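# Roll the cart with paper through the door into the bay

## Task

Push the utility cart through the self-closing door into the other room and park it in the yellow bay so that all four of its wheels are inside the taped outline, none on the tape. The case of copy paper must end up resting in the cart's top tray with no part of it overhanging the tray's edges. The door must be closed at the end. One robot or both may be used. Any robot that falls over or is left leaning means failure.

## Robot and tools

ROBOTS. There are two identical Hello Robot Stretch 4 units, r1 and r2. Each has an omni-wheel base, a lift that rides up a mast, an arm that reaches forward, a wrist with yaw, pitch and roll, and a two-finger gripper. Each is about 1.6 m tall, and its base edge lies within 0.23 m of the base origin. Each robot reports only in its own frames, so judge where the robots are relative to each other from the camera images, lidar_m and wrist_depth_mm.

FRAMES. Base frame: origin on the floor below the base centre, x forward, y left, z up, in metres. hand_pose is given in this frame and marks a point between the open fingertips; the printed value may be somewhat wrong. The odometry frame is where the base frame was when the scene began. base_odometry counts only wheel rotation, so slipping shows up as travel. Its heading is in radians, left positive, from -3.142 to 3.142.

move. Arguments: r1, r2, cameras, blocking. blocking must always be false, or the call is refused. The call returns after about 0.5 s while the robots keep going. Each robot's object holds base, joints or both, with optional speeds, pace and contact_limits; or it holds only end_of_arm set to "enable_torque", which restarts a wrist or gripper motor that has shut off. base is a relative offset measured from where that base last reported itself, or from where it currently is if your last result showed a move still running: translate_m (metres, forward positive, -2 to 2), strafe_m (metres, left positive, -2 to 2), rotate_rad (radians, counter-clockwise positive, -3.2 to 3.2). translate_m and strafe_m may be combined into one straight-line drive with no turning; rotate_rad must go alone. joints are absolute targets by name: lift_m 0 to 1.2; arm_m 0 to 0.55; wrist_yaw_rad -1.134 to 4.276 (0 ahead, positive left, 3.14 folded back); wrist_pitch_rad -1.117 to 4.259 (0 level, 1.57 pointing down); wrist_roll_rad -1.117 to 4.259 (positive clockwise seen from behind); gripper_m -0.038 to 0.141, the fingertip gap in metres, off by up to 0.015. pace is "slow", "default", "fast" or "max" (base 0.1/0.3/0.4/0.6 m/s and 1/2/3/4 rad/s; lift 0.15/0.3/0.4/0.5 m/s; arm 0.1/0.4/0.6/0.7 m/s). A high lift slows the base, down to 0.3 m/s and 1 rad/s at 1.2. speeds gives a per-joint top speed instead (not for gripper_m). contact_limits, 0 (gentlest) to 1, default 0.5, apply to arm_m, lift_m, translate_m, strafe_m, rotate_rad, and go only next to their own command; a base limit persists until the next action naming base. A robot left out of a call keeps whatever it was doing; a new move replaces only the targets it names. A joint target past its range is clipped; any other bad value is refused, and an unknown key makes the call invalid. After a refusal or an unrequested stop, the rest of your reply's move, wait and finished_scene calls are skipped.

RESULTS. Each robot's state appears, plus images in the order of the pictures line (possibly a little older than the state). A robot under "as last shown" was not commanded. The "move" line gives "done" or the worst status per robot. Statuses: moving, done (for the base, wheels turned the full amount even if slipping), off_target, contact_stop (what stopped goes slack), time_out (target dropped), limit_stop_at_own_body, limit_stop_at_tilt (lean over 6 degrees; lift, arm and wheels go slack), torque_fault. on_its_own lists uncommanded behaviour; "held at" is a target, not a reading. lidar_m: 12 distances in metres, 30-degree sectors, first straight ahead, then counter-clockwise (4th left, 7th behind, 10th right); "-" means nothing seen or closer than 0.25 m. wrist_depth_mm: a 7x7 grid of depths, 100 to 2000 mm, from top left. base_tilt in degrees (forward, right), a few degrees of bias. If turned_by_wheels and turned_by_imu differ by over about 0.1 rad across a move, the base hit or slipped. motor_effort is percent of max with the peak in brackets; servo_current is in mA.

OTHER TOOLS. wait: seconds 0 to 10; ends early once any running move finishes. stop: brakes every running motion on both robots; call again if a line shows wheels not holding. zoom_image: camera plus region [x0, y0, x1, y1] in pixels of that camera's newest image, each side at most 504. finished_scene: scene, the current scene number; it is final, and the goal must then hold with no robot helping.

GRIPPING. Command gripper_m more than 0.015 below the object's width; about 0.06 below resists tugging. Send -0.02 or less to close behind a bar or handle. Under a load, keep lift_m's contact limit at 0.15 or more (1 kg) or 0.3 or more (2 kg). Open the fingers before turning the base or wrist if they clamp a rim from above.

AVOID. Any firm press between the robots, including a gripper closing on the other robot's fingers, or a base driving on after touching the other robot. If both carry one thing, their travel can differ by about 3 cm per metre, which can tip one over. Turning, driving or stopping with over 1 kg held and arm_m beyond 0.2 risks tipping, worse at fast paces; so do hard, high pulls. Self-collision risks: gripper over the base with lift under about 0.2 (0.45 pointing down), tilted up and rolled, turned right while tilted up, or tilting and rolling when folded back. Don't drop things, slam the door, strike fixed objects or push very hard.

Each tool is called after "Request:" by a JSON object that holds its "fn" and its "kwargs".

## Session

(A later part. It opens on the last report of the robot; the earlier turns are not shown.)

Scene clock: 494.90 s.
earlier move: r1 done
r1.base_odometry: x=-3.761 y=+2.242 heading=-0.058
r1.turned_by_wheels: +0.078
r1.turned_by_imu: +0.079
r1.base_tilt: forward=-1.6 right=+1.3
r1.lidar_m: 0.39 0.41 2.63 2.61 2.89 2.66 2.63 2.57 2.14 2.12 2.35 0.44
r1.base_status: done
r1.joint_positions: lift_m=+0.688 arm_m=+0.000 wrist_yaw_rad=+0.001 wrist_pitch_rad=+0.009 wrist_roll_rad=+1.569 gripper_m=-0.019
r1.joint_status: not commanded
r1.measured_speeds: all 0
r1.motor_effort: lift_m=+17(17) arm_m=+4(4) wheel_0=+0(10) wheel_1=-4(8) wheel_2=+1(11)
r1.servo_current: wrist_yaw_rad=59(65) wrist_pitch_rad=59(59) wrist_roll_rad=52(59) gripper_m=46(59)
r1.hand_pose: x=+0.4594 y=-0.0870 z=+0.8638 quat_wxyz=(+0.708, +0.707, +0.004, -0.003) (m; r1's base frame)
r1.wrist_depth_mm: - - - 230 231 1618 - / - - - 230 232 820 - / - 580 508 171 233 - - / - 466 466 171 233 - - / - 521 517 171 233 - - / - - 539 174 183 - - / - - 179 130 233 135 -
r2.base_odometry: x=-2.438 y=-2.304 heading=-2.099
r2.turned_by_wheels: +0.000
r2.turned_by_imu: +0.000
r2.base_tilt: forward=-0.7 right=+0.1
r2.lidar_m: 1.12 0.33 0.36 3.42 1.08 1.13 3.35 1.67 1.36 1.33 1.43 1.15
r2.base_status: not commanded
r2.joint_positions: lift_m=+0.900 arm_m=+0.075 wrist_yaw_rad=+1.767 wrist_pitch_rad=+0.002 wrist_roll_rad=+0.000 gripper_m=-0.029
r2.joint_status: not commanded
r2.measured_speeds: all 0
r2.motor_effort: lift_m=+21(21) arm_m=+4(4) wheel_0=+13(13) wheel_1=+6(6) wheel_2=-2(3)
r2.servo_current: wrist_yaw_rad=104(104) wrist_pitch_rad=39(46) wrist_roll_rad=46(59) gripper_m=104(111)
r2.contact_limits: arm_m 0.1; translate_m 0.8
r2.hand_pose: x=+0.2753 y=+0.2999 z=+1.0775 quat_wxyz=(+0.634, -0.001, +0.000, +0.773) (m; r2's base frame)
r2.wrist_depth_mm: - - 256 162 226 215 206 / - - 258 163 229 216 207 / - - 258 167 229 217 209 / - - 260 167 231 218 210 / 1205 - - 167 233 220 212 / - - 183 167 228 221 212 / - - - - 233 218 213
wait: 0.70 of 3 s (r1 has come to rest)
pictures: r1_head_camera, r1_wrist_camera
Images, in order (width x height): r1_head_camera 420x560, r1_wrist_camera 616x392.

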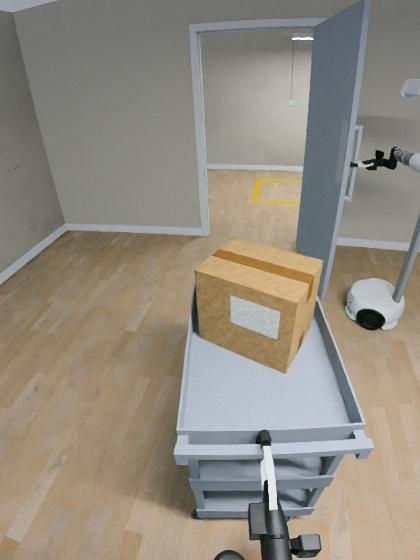

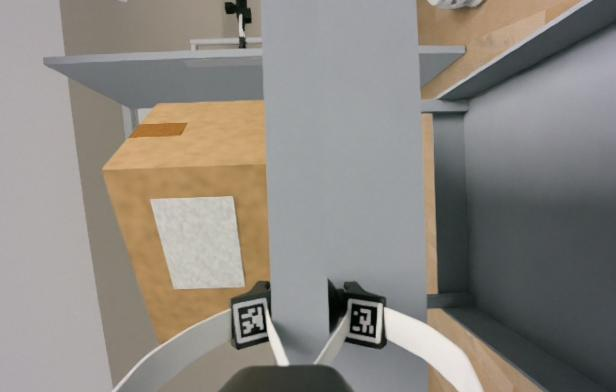

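Request:
{"fn": "move", "kwargs": {"blocking": false, "r1": {"base":{"translate_m":0.8},"pace":"slow","contact_limits":{"translate_m":0.8}}}}

Request:
{"fn": "wait", "kwargs": {"seconds": 5, "cameras": ["r1_head_camera"]}}

Request:
{"fn": "wait", "kwargs": {"seconds": 5, "cameras": ["r1_head_camera","r1_wrist_camera"]}}

Scene clock: 505.60 s.
move: r1 moving
r1.base_odometry: x=-3.749 y=+2.241 heading=-0.057
r1.turned_by_wheels: +0.000
r1.turned_by_imu: +0.000
r1.base_tilt: forward=-1.6 right=+1.3
r1.lidar_m: 0.39 3.17 2.61 2.61 2.90 2.67 2.65 2.57 2.13 2.11 2.34 0.43
r1.base_status: translate_m moving
r1.joint_positions: lift_m=+0.688 arm_m=+0.000 wrist_yaw_rad=+0.001 wrist_pitch_rad=+0.009 wrist_roll_rad=+1.569 gripper_m=-0.019
r1.joint_status: not commanded
r1.measured_speeds: translate_m=+0.049 strafe_m=+0.000 rotate_rad=+0.000 lift_m=+0.000 arm_m=+0.000 wrist_yaw_rad=-0.002 wrist_pitch_rad=+0.000 wrist_roll_rad=+0.000
r1.motor_effort: lift_m=+17(17) arm_m=+4(4) wheel_0=+5(7) wheel_1=+5(5) wheel_2=-8(9)
r1.servo_current: wrist_yaw_rad=52(52) wrist_pitch_rad=46(65) wrist_roll_rad=46(59) gripper_m=52(59)
r1.contact_limits: translate_m 0.8
r1.hand_pose: x=+0.4594 y=-0.0871 z=+0.8638 quat_wxyz=(+0.708, +0.707, +0.004, -0.003) (m; r1's base frame)
r1.wrist_depth_mm: - - - 238 240 1618 1229 / - - - 236 236 1808 - / - - 564 175 236 - - / - 462 466 174 236 - - / - 512 500 173 235 - - / - - 525 176 184 - - / - - 180 138 229 135 -
r2: as last shown
r2.base_tilt: forward=-0.7 right=+0.0
r2.lidar_m: 1.13 0.35 0.34 3.41 1.10 1.10 3.39 1.66 1.36 1.33 1.40 1.15
r2.motor_effort: lift_m=+21(21) arm_m=+4(4) wheel_0=+12(13) wheel_1=+5(6) wheel_2=-2(2)
r2.servo_current: wrist_yaw_rad=91(111) wrist_pitch_rad=46(46) wrist_roll_rad=46(59) gripper_m=98(104)
r2.contact_limits: arm_m 0.1; translate_m 0.8
r2.wrist_depth_mm: - - 256 163 227 214 207 / - - 257 163 229 216 206 / - - 259 167 229 217 208 / - - 260 168 232 218 210 / 1160 - - 167 233 220 211 / - - 183 167 228 221 212 / - 1397 - - 233 218 213
pictures: none

Scene clock: 510.60 s.
earlier move: r1 moving
r1.base_odometry: x=-3.262 y=+2.213 heading=-0.057
r1.turned_by_wheels: +0.000
r1.turned_by_imu: -0.002
r1.base_tilt: forward=-1.6 right=+1.2
r1.lidar_m: 0.40 2.93 2.54 2.52 2.81 3.15 3.13 2.69 2.22 2.21 0.45 0.39
r1.base_status: translate_m moving
r1.joint_positions: lift_m=+0.688 arm_m=+0.000 wrist_yaw_rad=-0.003 wrist_pitch_rad=+0.009 wrist_roll_rad=+1.569 gripper_m=-0.019
r1.joint_status: not commanded
r1.measured_speeds: translate_m=+0.101 strafe_m=+0.000 rotate_rad=-0.001 lift_m=+0.000 arm_m=+0.000 wrist_yaw_rad=+0.000 wrist_pitch_rad=+0.000 wrist_roll_rad=+0.000
r1.motor_effort: lift_m=+17(17) arm_m=+4(4) wheel_0=+4(7) wheel_1=+3(6) wheel_2=-5(11)
r1.servo_current: wrist_yaw_rad=39(65) wrist_pitch_rad=52(65) wrist_roll_rad=46(72) gripper_m=52(59)
r1.contact_limits: translate_m 0.8
r1.hand_pose: x=+0.4590 y=-0.0882 z=+0.8638 quat_wxyz=(+0.708, +0.707, +0.002, -0.004) (m; r1's base frame)
r1.wrist_depth_mm: - 496 500 - 189 - - / - 413 418 - 196 - - / - 449 452 - 206 - - / - - 525 - 215 - - / - - 627 157 224 - - / - - - 176 183 1661 - / - - 180 137 246 135 1281
r2.base_odometry: x=-2.438 y=-2.304 heading=-2.099
r2.turned_by_wheels: +0.000
r2.turned_by_imu: +0.001
r2.base_tilt: forward=-0.7 right=+0.0
r2.lidar_m: 1.12 0.34 0.36 1.04 0.70 0.92 3.38 1.67 1.35 1.33 1.39 1.13
r2.base_status: not commanded
r2.joint_positions: lift_m=+0.900 arm_m=+0.075 wrist_yaw_rad=+1.767 wrist_pitch_rad=+0.002 wrist_roll_rad=+0.000 gripper_m=-0.029
r2.joint_status: not commanded
r2.measured_speeds: all 0
r2.motor_effort: lift_m=+21(21) arm_m=+4(4) wheel_0=+12(13) wheel_1=+6(6) wheel_2=-2(3)
r2.servo_current: wrist_yaw_rad=98(111) wrist_pitch_rad=39(46) wrist_roll_rad=46(65) gripper_m=98(111)
r2.contact_limits: arm_m 0.1; translate_m 0.8
r2.hand_pose: x=+0.2753 y=+0.2999 z=+1.0775 quat_wxyz=(+0.634, -0.001, +0.000, +0.773) (m; r2's base frame)
r2.wrist_depth_mm: - - 255 163 227 215 207 / - - 257 163 229 216 207 / - - 257 167 230 217 208 / - - 260 168 231 218 210 / 842 931 - 167 234 219 211 / 842 891 184 167 228 221 212 / - 820 265 - 233 220 214
wait: 5.00 s; no rest
pictures: r1_head_camera
Images, in order (width x height): r1_head_camera 420x560.

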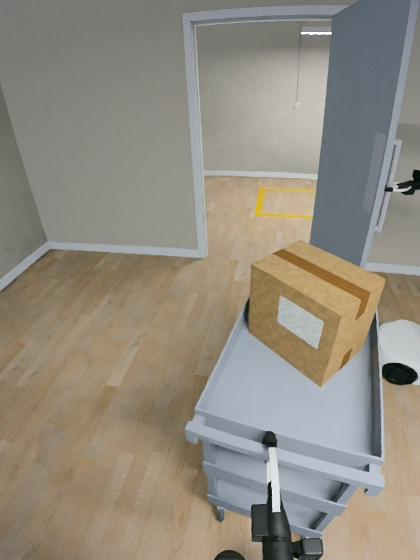

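Scene clock: 514.40 s.
earlier move: r1 done
r1.base_odometry: x=-2.963 y=+2.196 heading=-0.057
r1.turned_by_wheels: +0.000
r1.turned_by_imu: +0.000
r1.base_tilt: forward=-1.6 right=+1.2
r1.lidar_m: 0.41 2.62 2.48 2.46 2.72 3.45 3.44 2.78 2.26 2.25 0.37 0.34
r1.base_status: done
r1.joint_positions: lift_m=+0.688 arm_m=+0.000 wrist_yaw_rad=-0.003 wrist_pitch_rad=+0.009 wrist_roll_rad=+1.569 gripper_m=-0.019
r1.joint_status: not commanded
r1.measured_speeds: all 0
r1.motor_effort: lift_m=+17(17) arm_m=+4(4) wheel_0=+3(8) wheel_1=+3(7) wheel_2=-3(11)
r1.servo_current: wrist_yaw_rad=52(78) wrist_pitch_rad=52(65) wrist_roll_rad=52(72) gripper_m=52(59)
r1.contact_limits: translate_m 0.8
r1.hand_pose: x=+0.4590 y=-0.0882 z=+0.8638 quat_wxyz=(+0.708, +0.707, +0.002, -0.004) (m; r1's base frame)
r1.wrist_depth_mm: - 359 366 101 155 158 - / - 415 421 108 169 170 - / - 554 508 - 182 184 - / - - - - 200 - - / - - - - 220 1661 - / - - - - 183 1618 1281 / - - 181 130 182 136 1205
r2.base_odometry: x=-2.438 y=-2.304 heading=-2.099
r2.turned_by_wheels: +0.000
r2.turned_by_imu: +0.001
r2.base_tilt: forward=-0.7 right=+0.1
r2.lidar_m: 1.12 0.36 0.36 0.60 0.51 1.32 3.36 1.66 1.34 1.35 1.38 1.14
r2.base_status: not commanded
r2.joint_positions: lift_m=+0.900 arm_m=+0.075 wrist_yaw_rad=+1.767 wrist_pitch_rad=+0.002 wrist_roll_rad=+0.000 gripper_m=-0.029
r2.joint_status: not commanded
r2.measured_speeds: all 0
r2.motor_effort: lift_m=+21(21) arm_m=+4(4) wheel_0=+13(13) wheel_1=+6(6) wheel_2=-2(3)
r2.servo_current: wrist_yaw_rad=91(111) wrist_pitch_rad=46(46) wrist_roll_rad=39(65) gripper_m=98(111)
r2.contact_limits: arm_m 0.1; translate_m 0.8
r2.hand_pose: x=+0.2753 y=+0.2999 z=+1.0775 quat_wxyz=(+0.634, -0.001, +0.000, +0.773) (m; r2's base frame)
r2.wrist_depth_mm: - - 255 163 225 215 206 / - - 257 163 228 216 206 / - - 259 167 229 218 209 / - - 259 167 232 218 210 / 691 715 262 166 233 220 211 / 683 707 183 167 228 221 213 / 699 - 265 - 234 218 212
wait: 3.80 of 5 s (r1 has come to rest)
pictures: r1_head_camera, r1_wrist_camera
Images, in order (width x height): r1_head_camera 420x560, r1_wrist_camera 616x392.

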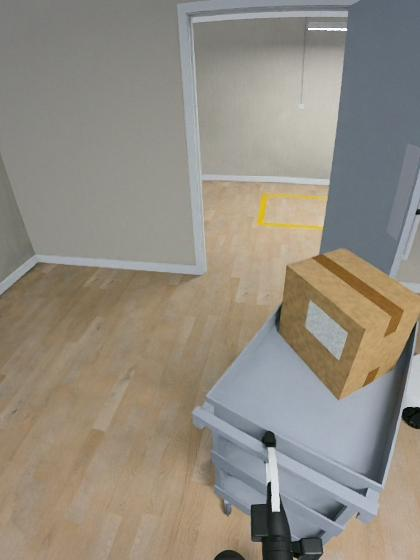

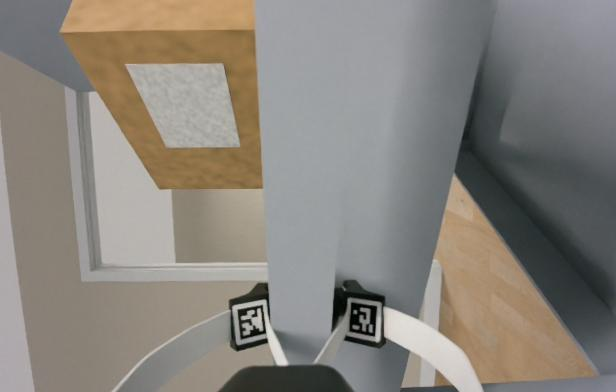

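Request:
{"fn": "move", "kwargs": {"blocking": false, "r1": {"base":{"translate_m":-0.7},"pace":"slow","contact_limits":{"translate_m":0.8}}}}

Request:
{"fn": "wait", "kwargs": {"seconds": 8.5, "cameras": ["r1_head_camera"]}}

Request:
{"fn": "move", "kwargs": {"blocking": false, "r1": {"base":{"strafe_m":-0.25},"pace":"slow","contact_limits":{"strafe_m":0.8}}}}

Request:
{"fn": "wait", "kwargs": {"seconds": 4, "cameras": ["r1_head_camera"]}}

Scene clock: 530.80 s.
move: r1 moving
r1.base_odometry: x=-2.975 y=+2.197 heading=-0.058
r1.turned_by_wheels: +0.000
r1.turned_by_imu: -0.001
r1.base_tilt: forward=-1.6 right=+1.3
r1.lidar_m: 0.45 2.64 2.49 2.49 2.71 3.45 3.40 2.77 2.29 2.23 0.39 0.35
r1.base_status: translate_m moving
r1.joint_positions: lift_m=+0.688 arm_m=+0.000 wrist_yaw_rad=-0.003 wrist_pitch_rad=+0.009 wrist_roll_rad=+1.569 gripper_m=-0.019
r1.joint_status: not commanded
r1.measured_speeds: translate_m=-0.049 strafe_m=+0.001 rotate_rad=+0.002 lift_m=+0.000 arm_m=+0.000 wrist_yaw_rad=+0.000 wrist_pitch_rad=+0.000 wrist_roll_rad=+0.000
r1.motor_effort: lift_m=+17(17) arm_m=+3(4) wheel_0=-6(9) wheel_1=-6(7) wheel_2=+7(7)
r1.servo_current: wrist_yaw_rad=59(72) wrist_pitch_rad=52(59) wrist_roll_rad=59(65) gripper_m=59(59)
r1.contact_limits: translate_m 0.8
r1.hand_pose: x=+0.4590 y=-0.0882 z=+0.8638 quat_wxyz=(+0.708, +0.707, +0.002, -0.004) (m; r1's base frame)
r1.wrist_depth_mm: - 368 366 102 158 159 - / - 415 415 110 171 171 - / - 549 508 - 185 - - / - - - - 202 - - / - - - - 220 1708 - / - - - - 182 1618 1255 / - - 180 129 182 135 1229
r2: as last shown
r2.turned_by_imu: +0.000
r2.lidar_m: 1.12 0.35 0.34 0.60 0.50 1.33 3.38 1.62 1.33 1.34 1.41 1.14
r2.motor_effort: lift_m=+21(21) arm_m=+4(4) wheel_0=+13(13) wheel_1=+6(6) wheel_2=-2(2)
r2.servo_current: wrist_yaw_rad=91(111) wrist_pitch_rad=46(46) wrist_roll_rad=39(59) gripper_m=104(104)
r2.contact_limits: arm_m 0.1; translate_m 0.8
r2.wrist_depth_mm: - - 255 163 227 215 207 / - - 257 164 229 216 207 / - - 258 167 229 217 209 / - - 259 167 231 218 211 / 699 723 263 166 233 220 211 / 699 723 183 167 229 221 212 / - - 265 - 233 218 213
pictures: none

Scene clock: 538.60 s.
earlier move: r1 done
r1.base_odometry: x=-3.662 y=+2.236 heading=-0.057
r1.turned_by_wheels: +0.001
r1.turned_by_imu: +0.001
r1.base_tilt: forward=-1.5 right=+1.3
r1.lidar_m: 0.36 0.39 2.60 2.58 2.88 2.76 2.73 2.62 2.12 2.12 2.36 0.44
r1.base_status: done
r1.joint_positions: lift_m=+0.688 arm_m=+0.000 wrist_yaw_rad=+0.001 wrist_pitch_rad=+0.009 wrist_roll_rad=+1.569 gripper_m=-0.019
r1.joint_status: not commanded
r1.measured_speeds: all 0
r1.motor_effort: lift_m=+17(17) arm_m=-4(4) wheel_0=-1(9) wheel_1=-2(7) wheel_2=+4(9)
r1.servo_current: wrist_yaw_rad=46(72) wrist_pitch_rad=59(65) wrist_roll_rad=39(65) gripper_m=52(59)
r1.contact_limits: translate_m 0.8
r1.hand_pose: x=+0.4594 y=-0.0870 z=+0.8638 quat_wxyz=(+0.708, +0.707, +0.004, -0.003) (m; r1's base frame)
r1.wrist_depth_mm: - - - 246 249 1661 1255 / - - - 244 245 1808 - / - - 609 240 242 - - / - 473 469 179 239 - - / - 500 492 176 236 - - / - - 512 190 183 - - / - - 179 129 230 136 -
r2.base_odometry: x=-2.438 y=-2.304 heading=-2.099
r2.turned_by_wheels: +0.000
r2.turned_by_imu: +0.001
r2.base_tilt: forward=-0.7 right=+0.0
r2.lidar_m: 1.13 0.34 0.37 3.41 1.06 1.18 3.36 1.67 1.34 1.34 1.39 1.12
r2.base_status: not commanded
r2.joint_positions: lift_m=+0.900 arm_m=+0.075 wrist_yaw_rad=+1.767 wrist_pitch_rad=+0.002 wrist_roll_rad=+0.000 gripper_m=-0.029
r2.joint_status: not commanded
r2.measured_speeds: all 0
r2.motor_effort: lift_m=+21(21) arm_m=+4(4) wheel_0=+13(13) wheel_1=+5(6) wheel_2=-2(2)
r2.servo_current: wrist_yaw_rad=98(111) wrist_pitch_rad=39(46) wrist_roll_rad=52(65) gripper_m=104(111)
r2.contact_limits: arm_m 0.1; translate_m 0.8
r2.hand_pose: x=+0.2753 y=+0.2999 z=+1.0775 quat_wxyz=(+0.634, -0.001, +0.000, +0.773) (m; r2's base frame)
r2.wrist_depth_mm: - - 255 163 227 216 206 / - - 258 163 229 216 208 / - - 259 168 229 218 209 / - - 259 167 231 217 209 / 1160 - - 167 233 220 211 / 1138 - 184 168 229 221 213 / - - - - 234 219 213
wait: 7.80 of 8.5 s (r1 has come to rest)
pictures: r1_head_camera
Images, in order (width x height): r1_head_camera 420x560.

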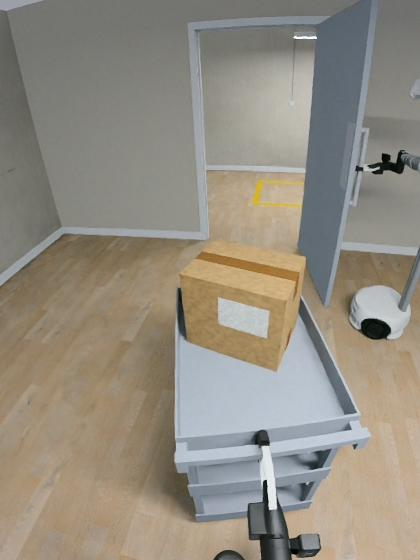

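Scene clock: 539.10 s.
move: r1 moving
r1.base_odometry: x=-3.663 y=+2.222 heading=-0.057
r1.turned_by_wheels: +0.000
r1.turned_by_imu: +0.000
r1.base_tilt: forward=-1.6 right=+1.2
r1.lidar_m: 0.38 0.40 2.62 2.61 2.89 2.76 2.73 2.61 2.13 2.12 2.36 0.45
r1.base_status: strafe_m moving
r1.joint_positions: lift_m=+0.688 arm_m=+0.000 wrist_yaw_rad=+0.003 wrist_pitch_rad=+0.009 wrist_roll_rad=+1.569 gripper_m=-0.019
r1.joint_status: not commanded
r1.measured_speeds: translate_m=+0.000 strafe_m=-0.056 rotate_rad=+0.001 lift_m=+0.000 arm_m=+0.000 wrist_yaw_rad=+0.000 wrist_pitch_rad=+0.000 wrist_roll_rad=+0.000
r1.motor_effort: lift_m=+17(17) arm_m=-4(4) wheel_0=+11(11) wheel_1=-7(7) wheel_2=+0(3)
r1.servo_current: wrist_yaw_rad=39(59) wrist_pitch_rad=59(59) wrist_roll_rad=52(59) gripper_m=52(59)
r1.contact_limits: strafe_m 0.8
r1.hand_pose: x=+0.4595 y=-0.0866 z=+0.8638 quat_wxyz=(+0.708, +0.707, +0.004, -0.002) (m; r1's base frame)
r1.wrist_depth_mm: - - - 247 250 1618 1229 / - - - 245 247 1708 - / - - 615 240 243 - - / - 466 462 179 239 - - / - 504 492 176 236 - - / - - 512 191 184 - - / - - 179 129 229 136 -
r2: as last shown
r2.turned_by_imu: +0.000
r2.base_tilt: forward=-0.7 right=+0.1
r2.lidar_m: 1.14 0.34 0.35 3.42 1.07 1.18 3.38 1.67 1.36 1.31 1.41 1.13
r2.motor_effort: lift_m=+21(21) arm_m=+4(4) wheel_0=+13(13) wheel_1=+6(6) wheel_2=-2(2)
r2.servo_current: wrist_yaw_rad=104(117) wrist_pitch_rad=39(46) wrist_roll_rad=46(59) gripper_m=91(104)
r2.contact_limits: arm_m 0.1; translate_m 0.8
r2.wrist_depth_mm: - - 255 163 226 214 207 / - - 257 163 228 216 206 / - - 259 167 230 217 209 / - - 260 167 231 218 210 / 1160 - - 167 232 219 212 / 1138 - 183 168 228 220 212 / - - - - 234 219 213
pictures: none

Scene clock: 542.23 s.
earlier move: r1 done
r1.base_odometry: x=-3.676 y=+1.987 heading=-0.057
r1.turned_by_wheels: +0.000
r1.turned_by_imu: -0.002
r1.base_tilt: forward=-1.6 right=+1.3
r1.lidar_m: 0.33 0.33 2.84 2.85 3.13 2.80 2.79 2.32 1.88 1.88 2.08 0.46
r1.base_status: done
r1.joint_positions: lift_m=+0.688 arm_m=+0.000 wrist_yaw_rad=+0.003 wrist_pitch_rad=+0.009 wrist_roll_rad=+1.569 gripper_m=-0.019
r1.joint_status: not commanded
r1.measured_speeds: all 0
r1.motor_effort: lift_m=+17(17) arm_m=+2(4) wheel_0=+4(12) wheel_1=-3(7) wheel_2=+0(3)
r1.servo_current: wrist_yaw_rad=59(72) wrist_pitch_rad=59(65) wrist_roll_rad=52(72) gripper_m=52(59)
r1.contact_limits: strafe_m 0.8
r1.hand_pose: x=+0.4595 y=-0.0866 z=+0.8638 quat_wxyz=(+0.708, +0.707, +0.004, -0.002) (m; r1's base frame)
r1.wrist_depth_mm: - - - - 343 1336 1060 / - - - - 322 1576 1160 / - - - - 294 1661 - / - - - 260 264 - - / - - 580 239 246 - - / - 459 459 190 182 - - / - 466 180 130 213 127 -
r2.base_odometry: x=-2.438 y=-2.304 heading=-2.099
r2.turned_by_wheels: +0.000
r2.turned_by_imu: +0.000
r2.base_tilt: forward=-0.7 right=+0.1
r2.lidar_m: 1.13 0.34 0.34 3.40 1.06 1.11 3.36 1.64 1.36 1.33 1.39 1.15
r2.base_status: not commanded
r2.joint_positions: lift_m=+0.900 arm_m=+0.075 wrist_yaw_rad=+1.767 wrist_pitch_rad=+0.002 wrist_roll_rad=+0.000 gripper_m=-0.029
r2.joint_status: not commanded
r2.measured_speeds: all 0
r2.motor_effort: lift_m=+21(21) arm_m=+4(4) wheel_0=+13(13) wheel_1=+5(6) wheel_2=-2(3)
r2.servo_current: wrist_yaw_rad=98(117) wrist_pitch_rad=33(46) wrist_roll_rad=52(65) gripper_m=104(111)
r2.contact_limits: arm_m 0.1; translate_m 0.8
r2.hand_pose: x=+0.2753 y=+0.2999 z=+1.0775 quat_wxyz=(+0.634, -0.001, +0.000, +0.773) (m; r2's base frame)
r2.wrist_depth_mm: - - 256 163 226 215 206 / - - 257 163 229 216 206 / - - 258 167 229 218 209 / - - 259 167 231 218 211 / 1160 - - 166 232 220 211 / 1118 - 183 168 228 221 212 / - - - - 233 217 213
wait: 3.13 of 4 s (r1 has come to rest)
pictures: r1_head_camera
Images, in order (width x height): r1_head_camera 420x560.

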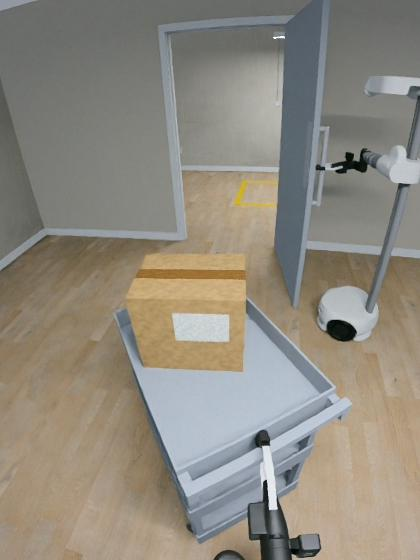

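Request:
{"fn": "move", "kwargs": {"blocking": false, "r1": {"base":{"rotate_rad":0.15},"pace":"slow"}}}

Request:
{"fn": "wait", "kwargs": {"seconds": 2, "cameras": ["r1_head_camera","r1_head_left_camera","r1_head_right_camera"]}}

Scene clock: 569.53 s.
move: r1 moving
r1.base_odometry: x=-3.676 y=+1.987 heading=+0.054
r1.turned_by_wheels: +0.111
r1.turned_by_imu: +0.111
r1.base_tilt: forward=-1.6 right=+1.3
r1.lidar_m: 0.31 0.50 2.85 2.84 3.20 2.78 2.80 2.16 1.88 1.89 2.21 0.47
r1.base_status: rotate_rad moving
r1.joint_positions: lift_m=+0.688 arm_m=+0.000 wrist_yaw_rad=-0.008 wrist_pitch_rad=+0.009 wrist_roll_rad=+1.569 gripper_m=-0.019
r1.joint_status: not commanded
r1.measured_speeds: translate_m=-0.004 strafe_m=+0.001 rotate_rad=+0.290 lift_m=+0.000 arm_m=+0.000 wrist_yaw_rad=-0.003 wrist_pitch_rad=+0.000 wrist_roll_rad=+0.000
r1.motor_effort: lift_m=+17(17) arm_m=+3(4) wheel_0=-9(11) wheel_1=-4(8) wheel_2=-11(11)
r1.servo_current: wrist_yaw_rad=59(72) wrist_pitch_rad=59(59) wrist_roll_rad=65(65) gripper_m=46(59)
r1.hand_pose: x=+0.4585 y=-0.0898 z=+0.8638 quat_wxyz=(+0.708, +0.707, +0.000, -0.006) (m; r1's base frame)
r1.wrist_depth_mm: - - - - 332 340 338 / - - - - 303 1618 1281 / - - - - 276 1756 - / - - - 260 257 1863 - / - 609 480 236 240 - - / - 469 195 186 183 - - / - 473 477 142 213 - -
r2: as last shown
r2.base_tilt: forward=-0.7 right=+0.0
r2.lidar_m: 1.12 0.35 0.35 3.42 1.04 1.11 3.37 1.67 1.34 1.34 1.42 1.13
r2.motor_effort: lift_m=+21(21) arm_m=+4(4) wheel_0=+13(13) wheel_1=+6(6) wheel_2=-2(2)
r2.servo_current: wrist_yaw_rad=91(111) wrist_pitch_rad=46(46) wrist_roll_rad=39(52) gripper_m=98(111)
r2.contact_limits: arm_m 0.1; translate_m 0.8
r2.wrist_depth_mm: - - 256 163 226 215 206 / - - 257 163 229 216 207 / - - 259 167 229 217 208 / - - 259 168 232 218 210 / 1138 - - 167 233 220 212 / - - 183 167 229 220 212 / - - - - 233 219 213
pictures: none

Scene clock: 570.13 s.
earlier move: r1 done
r1.base_odometry: x=-3.676 y=+1.987 heading=+0.093
r1.turned_by_wheels: +0.039
r1.turned_by_imu: +0.039
r1.base_tilt: forward=-1.6 right=+1.3
r1.lidar_m: 0.37 0.35 2.84 2.86 3.12 2.77 2.81 2.12 1.88 1.87 2.30 0.46
r1.base_status: done
r1.joint_positions: lift_m=+0.688 arm_m=+0.000 wrist_yaw_rad=+0.002 wrist_pitch_rad=+0.009 wrist_roll_rad=+1.569 gripper_m=-0.019
r1.joint_status: not commanded
r1.measured_speeds: all 0
r1.motor_effort: lift_m=+17(17) arm_m=+1(4) wheel_0=+1(11) wheel_1=-1(8) wheel_2=+2(11)
r1.servo_current: wrist_yaw_rad=46(72) wrist_pitch_rad=59(59) wrist_roll_rad=46(65) gripper_m=52(59)
r1.hand_pose: x=+0.4595 y=-0.0868 z=+0.8638 quat_wxyz=(+0.708, +0.707, +0.004, -0.002) (m; r1's base frame)
r1.wrist_depth_mm: - - 1708 - 277 1464 1138 / - - - 264 264 1618 1229 / - - - 254 253 1808 - / - - 535 244 247 - - / - 477 477 180 240 - - / - 504 488 184 232 - - / - - 182 144 223 - -
r2.base_odometry: x=-2.438 y=-2.304 heading=-2.099
r2.turned_by_wheels: +0.000
r2.turned_by_imu: +0.000
r2.base_tilt: forward=-0.7 right=+0.0
r2.lidar_m: 1.12 0.34 0.35 3.42 1.04 1.13 3.36 1.70 1.32 1.34 1.40 1.15
r2.base_status: not commanded
r2.joint_positions: lift_m=+0.900 arm_m=+0.075 wrist_yaw_rad=+1.767 wrist_pitch_rad=+0.002 wrist_roll_rad=+0.000 gripper_m=-0.029
r2.joint_status: not commanded
r2.measured_speeds: all 0
r2.motor_effort: lift_m=+21(21) arm_m=+4(4) wheel_0=+13(13) wheel_1=+6(6) wheel_2=-2(2)
r2.servo_current: wrist_yaw_rad=104(111) wrist_pitch_rad=39(46) wrist_roll_rad=59(59) gripper_m=98(111)
r2.contact_limits: arm_m 0.1; translate_m 0.8
r2.hand_pose: x=+0.2753 y=+0.2999 z=+1.0775 quat_wxyz=(+0.634, -0.001, +0.000, +0.773) (m; r2's base frame)
r2.wrist_depth_mm: - - 255 163 227 214 207 / - - 257 163 229 216 207 / - - 259 167 230 218 209 / - - 260 168 231 219 210 / 1138 - - 166 233 220 212 / 1118 - 183 167 228 220 212 / - - - - 234 218 213
wait: 0.60 of 2 s (r1 has come to rest)
pictures: r1_head_camera, r1_head_left_camera, r1_head_right_camera
Images, in order (width x height): r1_head_camera 420x560, r1_head_left_camera 420x672, r1_head_right_camera 420x672.

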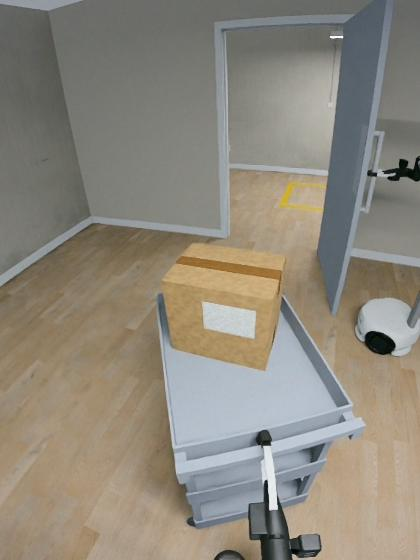

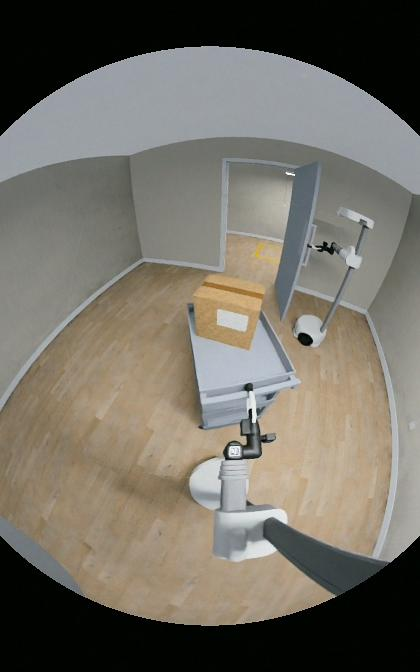

